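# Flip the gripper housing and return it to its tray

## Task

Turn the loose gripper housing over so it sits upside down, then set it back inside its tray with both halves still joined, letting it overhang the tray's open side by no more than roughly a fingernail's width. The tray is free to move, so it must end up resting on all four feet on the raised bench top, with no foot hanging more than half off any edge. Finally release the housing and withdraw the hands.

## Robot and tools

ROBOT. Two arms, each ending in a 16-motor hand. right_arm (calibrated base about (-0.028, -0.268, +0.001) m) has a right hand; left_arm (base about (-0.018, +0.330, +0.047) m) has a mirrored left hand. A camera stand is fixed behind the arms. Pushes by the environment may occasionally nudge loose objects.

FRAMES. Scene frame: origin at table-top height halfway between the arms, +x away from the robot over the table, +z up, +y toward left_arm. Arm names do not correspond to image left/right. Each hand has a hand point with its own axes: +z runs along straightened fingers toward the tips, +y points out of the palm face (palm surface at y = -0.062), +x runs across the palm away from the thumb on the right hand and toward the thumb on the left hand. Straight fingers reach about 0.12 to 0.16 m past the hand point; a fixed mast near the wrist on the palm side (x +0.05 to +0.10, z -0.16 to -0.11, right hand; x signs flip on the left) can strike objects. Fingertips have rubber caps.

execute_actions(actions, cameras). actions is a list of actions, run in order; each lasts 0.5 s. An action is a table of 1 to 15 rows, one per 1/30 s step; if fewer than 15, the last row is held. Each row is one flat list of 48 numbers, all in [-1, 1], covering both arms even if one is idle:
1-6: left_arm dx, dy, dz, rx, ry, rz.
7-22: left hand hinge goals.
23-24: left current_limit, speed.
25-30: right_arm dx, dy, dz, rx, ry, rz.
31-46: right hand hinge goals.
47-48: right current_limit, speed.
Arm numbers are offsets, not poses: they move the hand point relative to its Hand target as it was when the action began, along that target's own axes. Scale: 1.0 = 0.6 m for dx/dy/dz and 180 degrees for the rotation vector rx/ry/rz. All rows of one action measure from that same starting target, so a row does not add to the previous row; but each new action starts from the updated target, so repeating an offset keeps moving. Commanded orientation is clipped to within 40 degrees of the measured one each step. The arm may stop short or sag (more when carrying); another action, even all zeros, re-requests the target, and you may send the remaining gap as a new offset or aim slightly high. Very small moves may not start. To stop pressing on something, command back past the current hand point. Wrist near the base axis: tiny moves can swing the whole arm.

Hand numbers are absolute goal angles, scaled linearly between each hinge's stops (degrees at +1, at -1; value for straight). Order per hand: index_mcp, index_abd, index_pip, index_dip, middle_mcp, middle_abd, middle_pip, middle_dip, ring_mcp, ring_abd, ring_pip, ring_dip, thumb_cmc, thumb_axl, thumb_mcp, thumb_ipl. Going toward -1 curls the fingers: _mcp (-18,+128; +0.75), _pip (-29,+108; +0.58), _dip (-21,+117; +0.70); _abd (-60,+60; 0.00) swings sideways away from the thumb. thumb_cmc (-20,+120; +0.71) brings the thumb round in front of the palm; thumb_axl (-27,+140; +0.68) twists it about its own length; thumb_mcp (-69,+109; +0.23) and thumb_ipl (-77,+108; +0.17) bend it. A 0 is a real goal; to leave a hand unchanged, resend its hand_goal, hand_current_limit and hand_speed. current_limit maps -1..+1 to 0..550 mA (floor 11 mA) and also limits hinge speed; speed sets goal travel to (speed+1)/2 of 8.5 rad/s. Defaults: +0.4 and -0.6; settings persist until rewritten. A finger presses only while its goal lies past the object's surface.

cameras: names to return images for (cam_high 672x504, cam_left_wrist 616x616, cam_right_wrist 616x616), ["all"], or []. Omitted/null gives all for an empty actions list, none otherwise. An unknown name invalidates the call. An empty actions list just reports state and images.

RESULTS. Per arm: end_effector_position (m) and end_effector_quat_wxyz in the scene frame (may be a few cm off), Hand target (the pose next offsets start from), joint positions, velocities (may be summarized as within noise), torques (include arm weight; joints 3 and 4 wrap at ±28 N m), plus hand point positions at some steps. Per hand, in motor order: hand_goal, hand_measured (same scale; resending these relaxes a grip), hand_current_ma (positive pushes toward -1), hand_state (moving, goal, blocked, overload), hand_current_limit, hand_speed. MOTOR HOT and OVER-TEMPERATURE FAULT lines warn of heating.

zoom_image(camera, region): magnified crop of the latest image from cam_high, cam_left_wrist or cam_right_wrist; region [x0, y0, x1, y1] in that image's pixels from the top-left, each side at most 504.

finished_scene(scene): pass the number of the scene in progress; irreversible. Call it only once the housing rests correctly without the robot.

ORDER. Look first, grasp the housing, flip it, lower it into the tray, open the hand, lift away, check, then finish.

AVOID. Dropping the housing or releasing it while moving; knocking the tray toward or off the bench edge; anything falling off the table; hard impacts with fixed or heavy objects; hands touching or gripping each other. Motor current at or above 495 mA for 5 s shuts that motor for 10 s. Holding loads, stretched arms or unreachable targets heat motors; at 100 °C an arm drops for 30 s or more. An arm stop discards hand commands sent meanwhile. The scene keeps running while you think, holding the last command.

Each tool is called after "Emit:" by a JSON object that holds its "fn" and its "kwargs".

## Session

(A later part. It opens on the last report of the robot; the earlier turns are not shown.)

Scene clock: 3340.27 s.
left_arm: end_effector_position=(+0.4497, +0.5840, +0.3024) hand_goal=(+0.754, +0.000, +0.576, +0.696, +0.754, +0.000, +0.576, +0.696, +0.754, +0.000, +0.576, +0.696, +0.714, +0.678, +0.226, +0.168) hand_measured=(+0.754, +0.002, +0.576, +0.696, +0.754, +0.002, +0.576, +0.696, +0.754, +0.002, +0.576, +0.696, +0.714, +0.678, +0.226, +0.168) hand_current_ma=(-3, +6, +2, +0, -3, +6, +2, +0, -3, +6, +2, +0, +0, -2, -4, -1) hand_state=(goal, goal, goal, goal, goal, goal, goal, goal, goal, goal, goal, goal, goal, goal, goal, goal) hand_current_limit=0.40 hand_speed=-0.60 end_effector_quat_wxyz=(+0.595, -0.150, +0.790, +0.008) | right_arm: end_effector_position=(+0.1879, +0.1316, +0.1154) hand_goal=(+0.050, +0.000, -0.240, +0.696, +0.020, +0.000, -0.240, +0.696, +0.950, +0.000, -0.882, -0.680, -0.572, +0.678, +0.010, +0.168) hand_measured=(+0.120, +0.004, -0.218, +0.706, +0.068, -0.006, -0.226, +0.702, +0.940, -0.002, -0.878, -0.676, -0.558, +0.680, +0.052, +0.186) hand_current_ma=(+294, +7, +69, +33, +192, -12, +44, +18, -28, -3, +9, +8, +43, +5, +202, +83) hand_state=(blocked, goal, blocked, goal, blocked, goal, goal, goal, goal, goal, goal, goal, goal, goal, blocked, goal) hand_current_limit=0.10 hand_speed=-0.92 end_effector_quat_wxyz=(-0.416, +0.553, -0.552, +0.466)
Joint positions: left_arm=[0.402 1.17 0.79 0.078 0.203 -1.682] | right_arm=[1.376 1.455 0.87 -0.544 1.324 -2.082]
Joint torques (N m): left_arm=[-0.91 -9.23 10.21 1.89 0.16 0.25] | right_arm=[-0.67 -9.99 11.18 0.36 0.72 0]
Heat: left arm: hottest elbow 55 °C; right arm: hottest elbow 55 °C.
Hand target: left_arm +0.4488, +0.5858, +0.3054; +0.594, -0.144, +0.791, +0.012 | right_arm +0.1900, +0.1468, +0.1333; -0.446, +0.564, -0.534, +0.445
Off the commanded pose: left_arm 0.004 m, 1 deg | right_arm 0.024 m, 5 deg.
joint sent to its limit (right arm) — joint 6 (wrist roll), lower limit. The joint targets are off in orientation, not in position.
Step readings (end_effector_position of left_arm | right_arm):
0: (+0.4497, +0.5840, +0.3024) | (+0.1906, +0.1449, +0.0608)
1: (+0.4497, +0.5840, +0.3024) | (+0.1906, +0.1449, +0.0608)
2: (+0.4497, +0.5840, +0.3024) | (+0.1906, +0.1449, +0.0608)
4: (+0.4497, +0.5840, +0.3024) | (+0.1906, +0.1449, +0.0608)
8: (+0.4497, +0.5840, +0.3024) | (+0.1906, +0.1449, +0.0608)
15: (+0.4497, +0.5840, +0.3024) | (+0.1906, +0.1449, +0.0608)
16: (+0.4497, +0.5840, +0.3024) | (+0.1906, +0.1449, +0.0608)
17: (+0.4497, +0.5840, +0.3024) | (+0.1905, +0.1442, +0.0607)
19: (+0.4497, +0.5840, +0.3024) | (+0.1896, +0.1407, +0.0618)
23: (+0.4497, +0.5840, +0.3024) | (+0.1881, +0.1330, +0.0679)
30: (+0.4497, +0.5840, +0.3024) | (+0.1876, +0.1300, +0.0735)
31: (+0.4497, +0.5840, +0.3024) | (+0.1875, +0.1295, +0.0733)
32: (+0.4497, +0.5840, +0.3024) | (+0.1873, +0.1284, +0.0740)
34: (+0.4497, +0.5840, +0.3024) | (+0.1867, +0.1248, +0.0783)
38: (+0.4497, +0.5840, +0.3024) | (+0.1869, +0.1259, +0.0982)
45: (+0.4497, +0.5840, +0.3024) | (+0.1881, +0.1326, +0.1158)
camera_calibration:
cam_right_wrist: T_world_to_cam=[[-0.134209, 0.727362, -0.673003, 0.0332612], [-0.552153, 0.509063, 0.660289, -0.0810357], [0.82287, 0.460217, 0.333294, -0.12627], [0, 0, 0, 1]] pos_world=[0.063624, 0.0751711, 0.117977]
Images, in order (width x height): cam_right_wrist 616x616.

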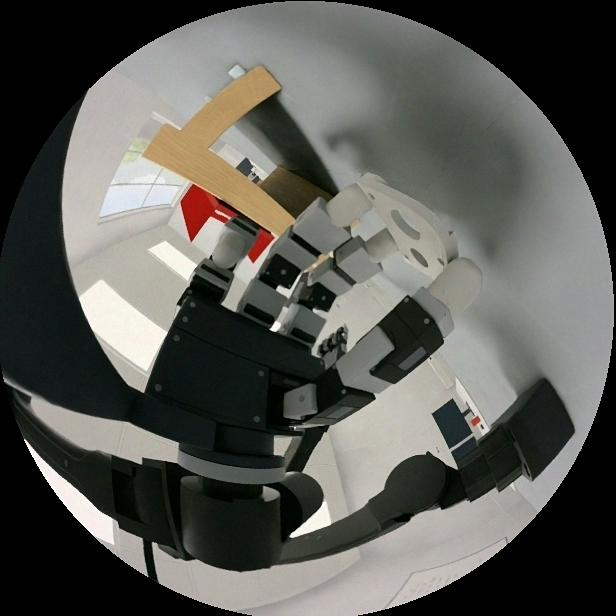

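Emit:
{"fn": "execute_actions", "kwargs": {"actions": [[[0,0,0,0,0,0,0.754,0,0.576,0.696,0.754,0,0.576,0.696,0.754,0,0.576,0.696,0.714,0.678,0.226,0.168,0.4,-0.6,0,-0.0734,-0.0156,0,0,0,0.06,0,-0.2405,0.696,0.025,0,-0.2405,0.696,0.95,0,-0.883,-0.681,-0.572,0.678,0.0,0.168,0.1,-0.92]],[[0,0,0,0,0,0,0.754,0,0.576,0.696,0.754,0,0.576,0.696,0.754,0,0.576,0.696,0.714,0.678,0.226,0.168,0.4,-0.6,0,-0.0734,-0.0156,0,0,0,0.06,0,-0.2405,0.696,0.025,0,-0.2405,0.696,0.95,0,-0.883,-0.681,-0.572,0.678,0.0,0.168,0.1,-0.92]],[[0,0,0,0,0,0,0.754,0,0.576,0.696,0.754,0,0.576,0.696,0.754,0,0.576,0.696,0.714,0.678,0.226,0.168,0.4,-0.6,0,-0.0734,-0.0156,0,0,0,0.06,0,-0.2405,0.696,0.025,0,-0.2405,0.696,0.95,0,-0.883,-0.681,-0.572,0.678,0.0,0.168,0.1,-0.92]],[[0,0,0,0,0,0,0.754,0,0.576,0.696,0.754,0,0.576,0.696,0.754,0,0.576,0.696,0.714,0.678,0.226,0.168,0.4,-0.6,0,-0.0734,-0.0156,0,0,0,0.06,0,-0.2405,0.696,0.025,0,-0.2405,0.696,0.95,0,-0.883,-0.681,-0.572,0.678,0.0,0.168,0.1,-0.92]],[[0,0,0,0,0,0,0.754,0,0.576,0.696,0.754,0,0.576,0.696,0.754,0,0.576,0.696,0.714,0.678,0.226,0.168,0.4,-0.6,0.0612,-0.0233,0.078,0,0.058,0.0123,0.06,0,-0.2405,0.696,0.025,0,-0.2405,0.696,0.95,0,-0.883,-0.681,-0.572,0.678,0.0,0.168,0.1,-0.92]],[[0,0,0,0,0,0,0.754,0,0.576,0.696,0.754,0,0.576,0.696,0.754,0,0.576,0.696,0.714,0.678,0.226,0.168,0.4,-0.6,0.045,-0.0255,0.0878,0,0.058,0.0123,0.06,0,-0.2405,0.696,0.025,0,-0.2405,0.696,0.95,0,-0.883,-0.681,-0.572,0.678,0.0,0.168,0.1,-0.92]],[[0,0,0,0,0,0,0.754,0,0.576,0.696,0.754,0,0.576,0.696,0.754,0,0.576,0.696,0.714,0.678,0.226,0.168,0.4,-0.6,0.0273,-0.0268,0.0945,0,0.058,0.0123,0.06,0,-0.2405,0.696,0.025,0,-0.2405,0.696,0.95,0,-0.883,-0.681,-0.572,0.678,0.0,0.168,0.1,-0.92]],[[0,0,0,0,0,0,0.754,0,0.576,0.696,0.754,0,0.576,0.696,0.754,0,0.576,0.696,0.714,0.678,0.226,0.168,0.4,-0.6,0.006,-0.0288,0.0958,0,0,0,0.06,0,-0.2405,0.696,0.025,0,-0.2405,0.696,0.95,0,-0.883,-0.681,-0.572,0.678,0.0,0.168,0.1,-0.92]]], "cameras": ["cam_high","cam_right_wrist"]}}

Emit:
{"fn": "zoom_image", "kwargs": {"camera": "cam_right_wrist", "region": [300, 60, 560, 320]}}

Scene clock: 3381.30 s.
left_arm: end_effector_position=(+0.4497, +0.5840, +0.3024) hand_goal=(+0.754, +0.000, +0.576, +0.696, +0.754, +0.000, +0.576, +0.696, +0.754, +0.000, +0.576, +0.696, +0.714, +0.678, +0.226, +0.168) hand_measured=(+0.754, +0.002, +0.576, +0.696, +0.754, +0.002, +0.576, +0.696, +0.754, +0.002, +0.576, +0.696, +0.714, +0.678, +0.226, +0.168) hand_current_ma=(-3, +6, +2, +0, -3, +6, +2, +0, -3, +6, +2, +0, +0, -2, -4, -1) hand_state=(goal, goal, goal, goal, goal, goal, goal, goal, goal, goal, goal, goal, goal, goal, goal, goal) hand_current_limit=0.40 hand_speed=-0.60 end_effector_quat_wxyz=(+0.595, -0.150, +0.790, +0.008) | right_arm: end_effector_position=(+0.3875, +0.0087, +0.3157) hand_goal=(+0.060, +0.000, -0.240, +0.696, +0.026, +0.000, -0.240, +0.696, +0.950, +0.000, -0.882, -0.680, -0.572, +0.678, +0.000, +0.168) hand_measured=(+0.120, +0.004, -0.218, +0.706, +0.068, -0.006, -0.226, +0.702, +0.940, -0.002, -0.880, -0.676, -0.558, +0.680, +0.052, +0.186) hand_current_ma=(+246, +7, +70, +33, +165, -12, +45, +18, -28, -3, +7, +8, +43, +5, +260, +84) hand_state=(blocked, goal, blocked, goal, blocked, goal, goal, goal, goal, goal, goal, goal, goal, goal, blocked, goal) hand_current_limit=0.10 hand_speed=-0.92 end_effector_quat_wxyz=(+0.281, -0.391, +0.669, -0.567)
Joint positions: left_arm=[0.402 1.17 0.79 0.078 0.203 -1.682] | right_arm=[0.863 1.42 1.384 -1.105 1.348 -2.079]
Joint torques (N m): left_arm=[-1.03 -9.76 10.26 2.03 0.16 0.26] | right_arm=[-0.56 -11.81 11.14 1.14 0.69 -0.03]
Heat: left arm: hottest elbow 55 °C; right arm: hottest elbow 60 °C.
Hand target: left_arm +0.4488, +0.5858, +0.3054; +0.594, -0.144, +0.791, +0.012 | right_arm +0.3893, +0.0140, +0.3343; +0.310, -0.392, +0.666, -0.554
Off the commanded pose: left_arm 0.004 m, 1 deg | right_arm 0.019 m, 4 deg.
joint sent to its limit (right arm) — joint 6 (wrist roll), lower limit. The joint targets still meet the commanded pose.
Step readings (end_effector_position of left_arm | right_arm):
0: (+0.4497, +0.5840, +0.3024) | (+0.1879, +0.1316, +0.1154)
1: (+0.4497, +0.5840, +0.3024) | (+0.1878, +0.1313, +0.1153)
2: (+0.4497, +0.5840, +0.3024) | (+0.1877, +0.1303, +0.1159)
4: (+0.4497, +0.5840, +0.3024) | (+0.1872, +0.1274, +0.1199)
8: (+0.4497, +0.5840, +0.3024) | (+0.1874, +0.1287, +0.1390)
15: (+0.4497, +0.5840, +0.3024) | (+0.1884, +0.1343, +0.1586)
16: (+0.4497, +0.5840, +0.3024) | (+0.1883, +0.1337, +0.1584)
17: (+0.4497, +0.5840, +0.3024) | (+0.1880, +0.1323, +0.1586)
19: (+0.4497, +0.5840, +0.3024) | (+0.1876, +0.1294, +0.1622)
23: (+0.4497, +0.5840, +0.3024) | (+0.1880, +0.1319, +0.1814)
30: (+0.4497, +0.5840, +0.3024) | (+0.1887, +0.1364, +0.2015)
31: (+0.4497, +0.5840, +0.3024) | (+0.1887, +0.1359, +0.2014)
32: (+0.4497, +0.5840, +0.3024) | (+0.1884, +0.1346, +0.2020)
34: (+0.4497, +0.5840, +0.3024) | (+0.1880, +0.1320, +0.2063)
38: (+0.4497, +0.5840, +0.3024) | (+0.1886, +0.1358, +0.2260)
45: (+0.4497, +0.5840, +0.3024) | (+0.1891, +0.1390, +0.2445)
46: (+0.4497, +0.5840, +0.3024) | (+0.1891, +0.1386, +0.2445)
47: (+0.4497, +0.5840, +0.3024) | (+0.1888, +0.1372, +0.2451)
49: (+0.4497, +0.5840, +0.3024) | (+0.1884, +0.1348, +0.2505)
53: (+0.4497, +0.5840, +0.3024) | (+0.1893, +0.1397, +0.2720)
60: (+0.4497, +0.5840, +0.3024) | (+0.1896, +0.1420, +0.2878)
61: (+0.4497, +0.5840, +0.3024) | (+0.1896, +0.1416, +0.2877)
62: (+0.4497, +0.5840, +0.3024) | (+0.1917, +0.1401, +0.2877)
64: (+0.4497, +0.5840, +0.3024) | (+0.1996, +0.1350, +0.2884)
68: (+0.4497, +0.5840, +0.3024) | (+0.2262, +0.1177, +0.2894)
75: (+0.4497, +0.5840, +0.3024) | (+0.2384, +0.1086, +0.2894)
76: (+0.4497, +0.5840, +0.3024) | (+0.2384, +0.1082, +0.2893)
77: (+0.4497, +0.5840, +0.3024) | (+0.2395, +0.1061, +0.2897)
79: (+0.4497, +0.5840, +0.3024) | (+0.2468, +0.0968, +0.2917)
83: (+0.4497, +0.5840, +0.3024) | (+0.2726, +0.0726, +0.2995)
90: (+0.4497, +0.5840, +0.3024) | (+0.2848, +0.0649, +0.3083)
91: (+0.4497, +0.5840, +0.3024) | (+0.2850, +0.0654, +0.3083)
92: (+0.4497, +0.5840, +0.3024) | (+0.2862, +0.0645, +0.3082)
94: (+0.4497, +0.5840, +0.3024) | (+0.2944, +0.0587, +0.3092)
98: (+0.4497, +0.5840, +0.3024) | (+0.3207, +0.0383, +0.3097)
105: (+0.4497, +0.5840, +0.3024) | (+0.3329, +0.0303, +0.3099)
106: (+0.4497, +0.5840, +0.3024) | (+0.3332, +0.0307, +0.3103)
107: (+0.4497, +0.5840, +0.3024) | (+0.3351, +0.0305, +0.3105)
109: (+0.4497, +0.5840, +0.3024) | (+0.3438, +0.0286, +0.3116)
113: (+0.4497, +0.5840, +0.3024) | (+0.3699, +0.0107, +0.3139)
120: (+0.4497, +0.5840, +0.3024) | (+0.3869, +0.0067, +0.3154)
camera_calibration:
cam_right_wrist: T_world_to_cam=[[0.255055, 0.6828, -0.68464, 0.137437], [-0.230864, 0.730582, 0.642613, -0.161397], [0.938961, -0.00584279, 0.343973, -0.344944], [0, 0, 0, 1]] pos_world=[0.251575, 0.0220566, 0.316462]
Images, in order (width x height): cam_high 672x504, cam_right_wrist 616x616.

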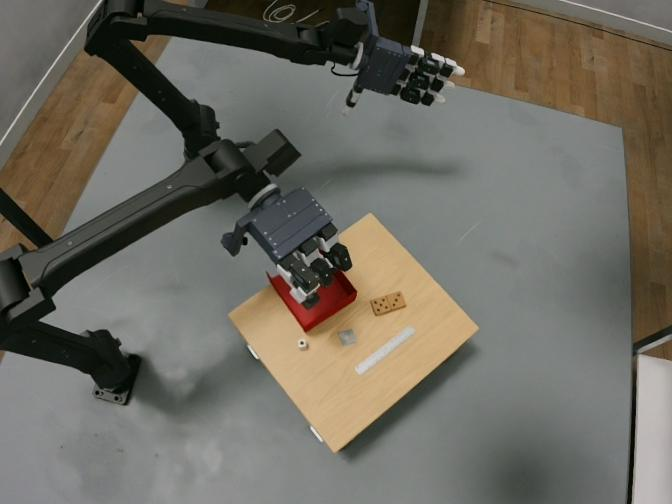

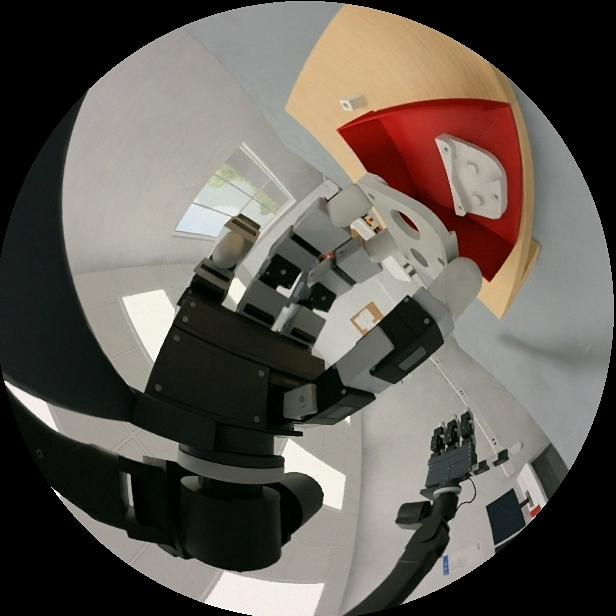

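Scaled by 1.938 from the camera's 616x616 image, which has a finer 880x880 frame.

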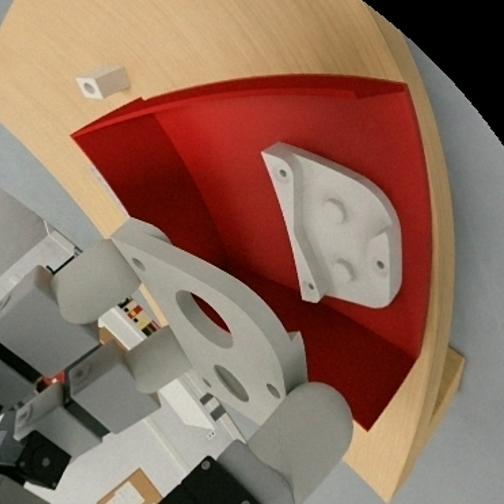

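Emit:
{"fn": "zoom_image", "kwargs": {"camera": "cam_right_wrist", "region": [340, 160, 480, 300]}}

Scaled by 3.600 from the camera's 616x616 image, which has a finer 880x880 frame.

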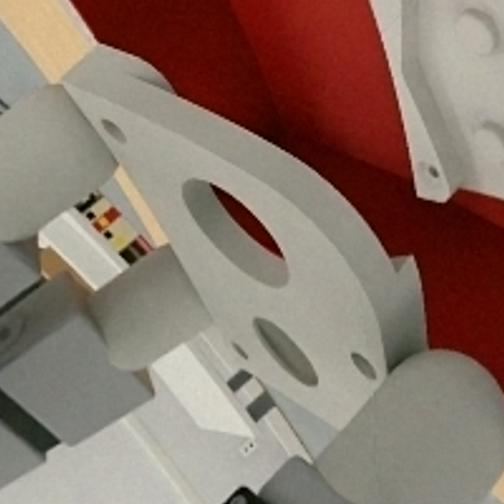

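Emit:
{"fn": "execute_actions", "kwargs": {"actions": [[[0,0,0,0,0,0,0.754,0,0.576,0.696,0.754,0,0.576,0.696,0.754,0,0.576,0.696,0.714,0.678,0.226,0.168,0.4,-0.6,-0.0048,0.0682,0.0317,0,0,0,0.06,0,-0.2405,0.696,0.025,0,-0.2405,0.696,0.95,0,-0.883,-0.681,-0.572,0.678,0.0,0.168,0.1,-0.92]],[[0,0,0,0,0,0,0.754,0,0.576,0.696,0.754,0,0.576,0.696,0.754,0,0.576,0.696,0.714,0.678,0.226,0.168,0.4,-0.6,0,0.0489,0.0104,0,0,0,0.06,0,-0.2405,0.696,0.025,0,-0.2405,0.696,0.95,0,-0.883,-0.681,-0.572,0.678,0.0,0.168,0.1,-0.92]],[[0,0,0,0,0,0,0.754,0,0.576,0.696,0.754,0,0.576,0.696,0.754,0,0.576,0.696,0.714,0.678,0.226,0.168,0.4,-0.6,0,0,0,0,0,0,0.06,0,-0.2405,0.696,0.025,0,-0.2405,0.696,0.95,0,-0.883,-0.681,-0.572,0.678,0.0,0.168,0.1,-0.92]]], "cameras": ["cam_right_wrist"]}}

Emit:
{"fn": "zoom_image", "kwargs": {"camera": "cam_right_wrist", "region": [330, 100, 530, 300]}}

Scene clock: 3446.50 s.
left_arm: end_effector_position=(+0.4497, +0.5840, +0.3024) hand_goal=(+0.754, +0.000, +0.576, +0.696, +0.754, +0.000, +0.576, +0.696, +0.754, +0.000, +0.576, +0.696, +0.714, +0.678, +0.226, +0.168) hand_measured=(+0.754, +0.002, +0.576, +0.696, +0.754, +0.002, +0.576, +0.696, +0.754, +0.002, +0.576, +0.696, +0.714, +0.678, +0.226, +0.168) hand_current_ma=(-3, +6, +2, +0, -3, +6, +2, +0, -3, +6, +2, +0, +0, -2, -4, -1) hand_state=(goal, goal, goal, goal, goal, goal, goal, goal, goal, goal, goal, goal, goal, goal, goal, goal) hand_current_limit=0.40 hand_speed=-0.60 end_effector_quat_wxyz=(+0.595, -0.150, +0.790, +0.008) | right_arm: end_effector_position=(+0.3950, +0.0095, +0.2632) hand_goal=(+0.060, +0.000, -0.240, +0.696, +0.026, +0.000, -0.240, +0.696, +0.950, +0.000, -0.882, -0.680, -0.572, +0.678, +0.000, +0.168) hand_measured=(+0.120, +0.004, -0.218, +0.706, +0.068, -0.006, -0.226, +0.702, +0.940, -0.002, -0.880, -0.676, -0.558, +0.680, +0.052, +0.186) hand_current_ma=(+246, +6, +70, +33, +165, -12, +45, +18, -28, -3, +7, +8, +43, +5, +260, +84) hand_state=(blocked, goal, blocked, goal, blocked, goal, goal, goal, goal, goal, goal, goal, goal, goal, blocked, goal) hand_current_limit=0.10 hand_speed=-0.92 end_effector_quat_wxyz=(+0.294, -0.376, +0.680, -0.557)
Joint positions: left_arm=[0.402 1.17 0.79 0.078 0.203 -1.682] | right_arm=[0.849 1.429 1.25 -0.913 1.336 -2.081]
Joint torques (N m): left_arm=[-0.62 -9.41 10.25 2.19 0.17 0.28] | right_arm=[-1.08 -9.99 9.26 1.28 0.74 -0.01]
Heat: left arm: hottest elbow 55 °C; right arm: hottest elbow 62 °C.
Hand target: left_arm +0.4488, +0.5858, +0.3054; +0.594, -0.144, +0.791, +0.012 | right_arm +0.3998, +0.0094, +0.2605; +0.310, -0.392, +0.666, -0.554
Off the commanded pose: left_arm 0.004 m, 1 deg | right_arm 0.005 m, 3 deg.
joint sent to its limit (right arm) — joint 6 (wrist roll), lower limit. The joint targets are off in orientation, not in position.
Step readings (end_effector_position of left_arm | right_arm):
0: (+0.4497, +0.5840, +0.3024) | (+0.3874, +0.0087, +0.3157)
1: (+0.4497, +0.5840, +0.3024) | (+0.3876, +0.0090, +0.3158)
2: (+0.4497, +0.5840, +0.3024) | (+0.3884, +0.0102, +0.3153)
4: (+0.4497, +0.5840, +0.3024) | (+0.3915, +0.0134, +0.3123)
8: (+0.4497, +0.5840, +0.3024) | (+0.3930, +0.0119, +0.2978)
15: (+0.4497, +0.5840, +0.3024) | (+0.3951, +0.0094, +0.2924)
16: (+0.4497, +0.5840, +0.3024) | (+0.3952, +0.0096, +0.2922)
17: (+0.4497, +0.5840, +0.3024) | (+0.3956, +0.0101, +0.2908)
19: (+0.4497, +0.5840, +0.3024) | (+0.3963, +0.0109, +0.2853)
23: (+0.4497, +0.5840, +0.3024) | (+0.3939, +0.0081, +0.2687)
30: (+0.4497, +0.5840, +0.3024) | (+0.3948, +0.0092, +0.2631)
31: (+0.4497, +0.5840, +0.3024) | (+0.3950, +0.0094, +0.2632)
32: (+0.4497, +0.5840, +0.3024) | (+0.3950, +0.0094, +0.2632)
34: (+0.4497, +0.5840, +0.3024) | (+0.3950, +0.0094, +0.2632)
38: (+0.4497, +0.5840, +0.3024) | (+0.3950, +0.0095, +0.2632)
45: (+0.4497, +0.5840, +0.3024) | (+0.3950, +0.0095, +0.2632)
camera_calibration:
cam_right_wrist: T_world_to_cam=[[0.275182, 0.710308, -0.647871, 0.0811139], [-0.238974, 0.703275, 0.669548, -0.130059], [0.931218, -0.0294238, 0.363274, -0.33579], [0, 0, 0, 1]] pos_world=[0.259291, 0.0239709, 0.261616]
Images, in order (width x height): cam_right_wrist 616x616.

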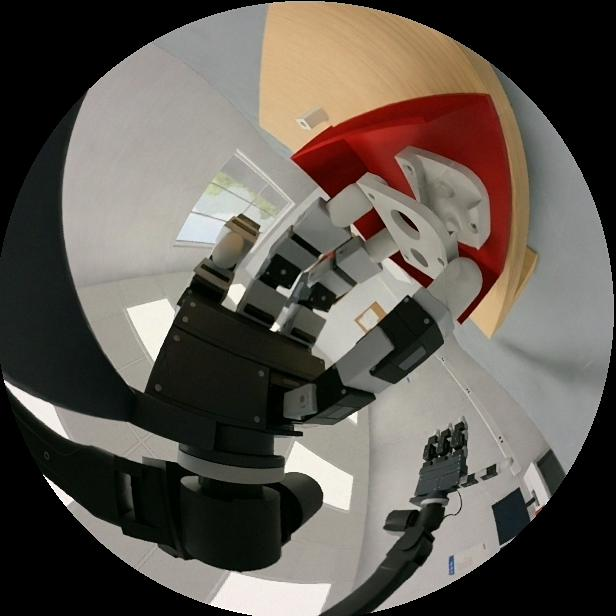

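Scaled by 2.520 from the camera's 616x616 image, which has a finer 880x880 frame.

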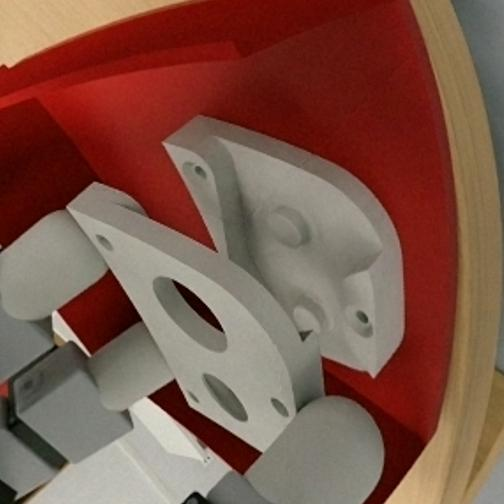

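Emit:
{"fn": "execute_actions", "kwargs": {"actions": [[[0,0,0,0,0,0,0.754,0,0.576,0.696,0.754,0,0.576,0.696,0.754,0,0.576,0.696,0.714,0.678,0.226,0.168,0.4,-0.6,0.0018,0.0277,0.0059,0,0,0,0.06,0,-0.2405,0.696,0.025,0,-0.2405,0.696,0.95,0,-0.883,-0.681,-0.572,0.678,0.0,0.168,0.1,-0.92]],[[0,0,0,0,0,0,0.754,0,0.576,0.696,0.754,0,0.576,0.696,0.754,0,0.576,0.696,0.714,0.678,0.226,0.168,0.4,-0.6,0,0,0,0,0,0,0.06,0,-0.2405,0.696,0.025,0,-0.2405,0.696,0.95,0,-0.883,-0.681,-0.572,0.678,0.0,0.168,0.1,-0.92]]], "cameras": ["cam_right_wrist"]}}

Emit:
{"fn": "zoom_image", "kwargs": {"camera": "cam_right_wrist", "region": [330, 100, 530, 300]}}

Scene clock: 3554.03 s.
left_arm: end_effector_position=(+0.4497, +0.5840, +0.3024) hand_goal=(+0.754, +0.000, +0.576, +0.696, +0.754, +0.000, +0.576, +0.696, +0.754, +0.000, +0.576, +0.696, +0.714, +0.678, +0.226, +0.168) hand_measured=(+0.754, +0.002, +0.576, +0.696, +0.754, +0.002, +0.576, +0.696, +0.754, +0.002, +0.576, +0.696, +0.714, +0.678, +0.226, +0.168) hand_current_ma=(-3, +6, +2, +0, -3, +6, +2, +0, -3, +6, +2, +0, +0, -2, -4, -1) hand_state=(goal, goal, goal, goal, goal, goal, goal, goal, goal, goal, goal, goal, goal, goal, goal, goal) hand_current_limit=0.40 hand_speed=-0.60 end_effector_quat_wxyz=(+0.595, -0.150, +0.790, +0.008) | right_arm: end_effector_position=(+0.3945, +0.0085, +0.2485) hand_goal=(+0.060, +0.000, -0.240, +0.696, +0.026, +0.000, -0.240, +0.696, +0.950, +0.000, -0.882, -0.680, -0.572, +0.678, +0.000, +0.168) hand_measured=(+0.120, +0.004, -0.218, +0.706, +0.068, -0.006, -0.226, +0.702, +0.940, -0.002, -0.880, -0.676, -0.558, +0.680, +0.052, +0.186) hand_current_ma=(+246, +6, +70, +33, +165, -12, +45, +18, -28, -3, +7, +8, +43, +5, +260, +84) hand_state=(blocked, goal, blocked, goal, blocked, goal, goal, goal, goal, goal, goal, goal, goal, goal, blocked, goal) hand_current_limit=0.10 hand_speed=-0.92 end_effector_quat_wxyz=(+0.296, -0.374, +0.681, -0.556)
Joint positions: left_arm=[0.402 1.17 0.79 0.078 0.203 -1.682] | right_arm=[0.848 1.431 1.213 -0.868 1.336 -2.081]
Joint torques (N m): left_arm=[-1.26 -9 10.26 1.94 0.18 0.24] | right_arm=[-1.32 -9.58 9.09 1.36 0.72 0.01]
Heat: left arm: hottest elbow 55 °C; right arm: hottest elbow 60 °C.
Hand target: left_arm +0.4488, +0.5858, +0.3054; +0.594, -0.144, +0.791, +0.012 | right_arm +0.3993, +0.0080, +0.2436; +0.311, -0.392, +0.666, -0.554
Off the commanded pose: left_arm 0.004 m, 1 deg | right_arm 0.007 m, 3 deg.
joint sent to its limit (right arm) — joint 6 (wrist roll), lower limit. The joint targets are off in orientation, not in position.
Step readings (end_effector_position of left_arm | right_arm):
0: (+0.4497, +0.5840, +0.3024) | (+0.3950, +0.0095, +0.2632)
1: (+0.4497, +0.5840, +0.3024) | (+0.3951, +0.0095, +0.2631)
2: (+0.4497, +0.5840, +0.3024) | (+0.3954, +0.0099, +0.2626)
4: (+0.4497, +0.5840, +0.3024) | (+0.3957, +0.0103, +0.2598)
8: (+0.4497, +0.5840, +0.3024) | (+0.3940, +0.0080, +0.2511)
15: (+0.4497, +0.5840, +0.3024) | (+0.3943, +0.0083, +0.2485)
16: (+0.4497, +0.5840, +0.3024) | (+0.3944, +0.0085, +0.2485)
17: (+0.4497, +0.5840, +0.3024) | (+0.3944, +0.0085, +0.2485)
19: (+0.4497, +0.5840, +0.3024) | (+0.3944, +0.0085, +0.2485)
23: (+0.4497, +0.5840, +0.3024) | (+0.3945, +0.0085, +0.2485)
30: (+0.4497, +0.5840, +0.3024) | (+0.3945, +0.0085, +0.2485)
camera_calibration:
cam_right_wrist: T_world_to_cam=[[0.277552, 0.712644, -0.644285, 0.0706233], [-0.240845, 0.700832, 0.671437, -0.119431], [0.930031, -0.0311862, 0.366154, -0.330267], [0, 0, 0, 1]] pos_world=[0.258793, 0.0230722, 0.246621]
Images, in order (width x height): cam_right_wrist 616x616.

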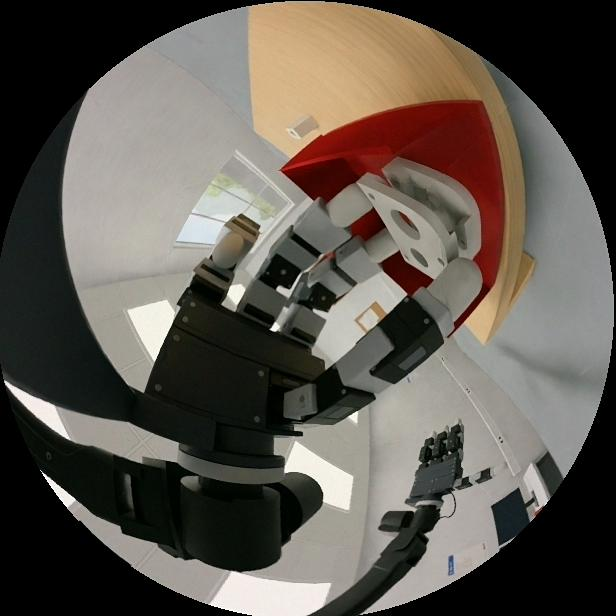

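Scaled by 2.520 from the camera's 616x616 image, which has a finer 880x880 frame.

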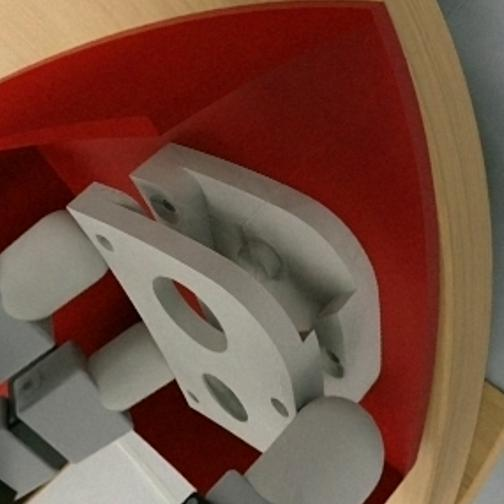

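Emit:
{"fn": "execute_actions", "kwargs": {"actions": [[[0,0,0,0,0,0,0.754,0,0.576,0.696,0.754,0,0.576,0.696,0.754,0,0.576,0.696,0.714,0.678,0.226,0.168,0.4,-0.6,0,0.013,0.0028,0,0,0,0.06,0,-0.2405,0.696,0.025,0,-0.2405,0.696,0.95,0,-0.883,-0.681,-0.572,0.678,0.0,0.168,0.1,-0.92]],[[0,0,0,0,0,0,0.754,0,0.576,0.696,0.754,0,0.576,0.696,0.754,0,0.576,0.696,0.714,0.678,0.226,0.168,0.4,-0.6,0,0,0,0,0,0,0.06,0,-0.2405,0.696,0.025,0,-0.2405,0.696,0.95,0,-0.883,-0.681,-0.572,0.678,0.0,0.168,0.1,-0.92]]], "cameras": ["cam_right_wrist"]}}

Emit:
{"fn": "zoom_image", "kwargs": {"camera": "cam_right_wrist", "region": [330, 100, 530, 300]}}

Scene clock: 3566.37 s.
left_arm: end_effector_position=(+0.4497, +0.5840, +0.3024) hand_goal=(+0.754, +0.000, +0.576, +0.696, +0.754, +0.000, +0.576, +0.696, +0.754, +0.000, +0.576, +0.696, +0.714, +0.678, +0.226, +0.168) hand_measured=(+0.754, +0.002, +0.576, +0.696, +0.754, +0.002, +0.576, +0.696, +0.754, +0.002, +0.576, +0.696, +0.714, +0.678, +0.226, +0.168) hand_current_ma=(-3, +6, +2, +0, -3, +6, +2, +0, -3, +6, +2, +0, +0, -2, -4, -1) hand_state=(goal, goal, goal, goal, goal, goal, goal, goal, goal, goal, goal, goal, goal, goal, goal, goal) hand_current_limit=0.40 hand_speed=-0.60 end_effector_quat_wxyz=(+0.595, -0.150, +0.790, +0.008) | right_arm: end_effector_position=(+0.3947, +0.0085, +0.2417) hand_goal=(+0.060, +0.000, -0.240, +0.696, +0.026, +0.000, -0.240, +0.696, +0.950, +0.000, -0.882, -0.680, -0.572, +0.678, +0.000, +0.168) hand_measured=(+0.120, +0.004, -0.218, +0.706, +0.068, -0.006, -0.226, +0.702, +0.940, -0.002, -0.880, -0.676, -0.558, +0.680, +0.052, +0.186) hand_current_ma=(+246, +6, +70, +33, +165, -12, +45, +18, -28, -3, +7, +8, +43, +5, +260, +84) hand_state=(blocked, goal, blocked, goal, blocked, goal, goal, goal, goal, goal, goal, goal, goal, goal, blocked, goal) hand_current_limit=0.10 hand_speed=-0.92 end_effector_quat_wxyz=(+0.297, -0.373, +0.681, -0.556)
Joint positions: left_arm=[0.402 1.17 0.79 0.078 0.203 -1.682] | right_arm=[0.848 1.435 1.198 -0.847 1.336 -2.081]
Joint torques (N m): left_arm=[-1.2 -9.7 10.13 1.92 0.23 0.25] | right_arm=[-1.61 -9.64 8.96 1.35 0.72 0.01]
Heat: left arm: hottest elbow 55 °C; right arm: hottest elbow 58 °C.
Hand target: left_arm +0.4488, +0.5858, +0.3054; +0.594, -0.144, +0.791, +0.012 | right_arm +0.3993, +0.0078, +0.2355; +0.310, -0.392, +0.666, -0.554
Off the commanded pose: left_arm 0.004 m, 1 deg | right_arm 0.008 m, 3 deg.
joint sent to its limit (right arm) — joint 6 (wrist roll), lower limit. The joint targets are off in orientation, not in position.
Step readings (end_effector_position of left_arm | right_arm):
0: (+0.4497, +0.5840, +0.3024) | (+0.3945, +0.0085, +0.2485)
1: (+0.4497, +0.5840, +0.3024) | (+0.3945, +0.0086, +0.2486)
2: (+0.4497, +0.5840, +0.3024) | (+0.3946, +0.0087, +0.2484)
4: (+0.4497, +0.5840, +0.3024) | (+0.3949, +0.0090, +0.2474)
8: (+0.4497, +0.5840, +0.3024) | (+0.3944, +0.0081, +0.2435)
15: (+0.4497, +0.5840, +0.3024) | (+0.3946, +0.0084, +0.2417)
16: (+0.4497, +0.5840, +0.3024) | (+0.3947, +0.0085, +0.2417)
17: (+0.4497, +0.5840, +0.3024) | (+0.3947, +0.0085, +0.2417)
19: (+0.4497, +0.5840, +0.3024) | (+0.3947, +0.0085, +0.2417)
23: (+0.4497, +0.5840, +0.3024) | (+0.3947, +0.0085, +0.2417)
30: (+0.4497, +0.5840, +0.3024) | (+0.3947, +0.0085, +0.2417)
camera_calibration:
cam_right_wrist: T_world_to_cam=[[0.278739, 0.713653, -0.642654, 0.0653374], [-0.241543, 0.699761, 0.672303, -0.114687], [0.929495, -0.0321686, 0.367428, -0.328036], [0, 0, 0, 1]] pos_world=[0.258994, 0.0230727, 0.239623]
Images, in order (width x height): cam_right_wrist 616x616.

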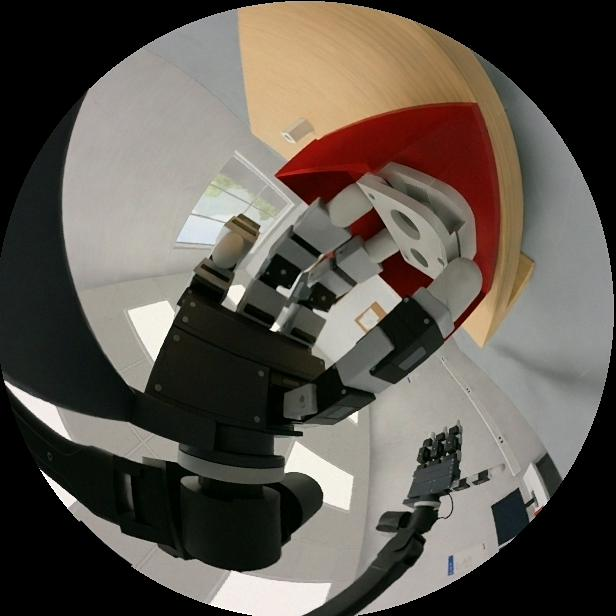

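Scaled by 2.520 from the camera's 616x616 image, which has a finer 880x880 frame.

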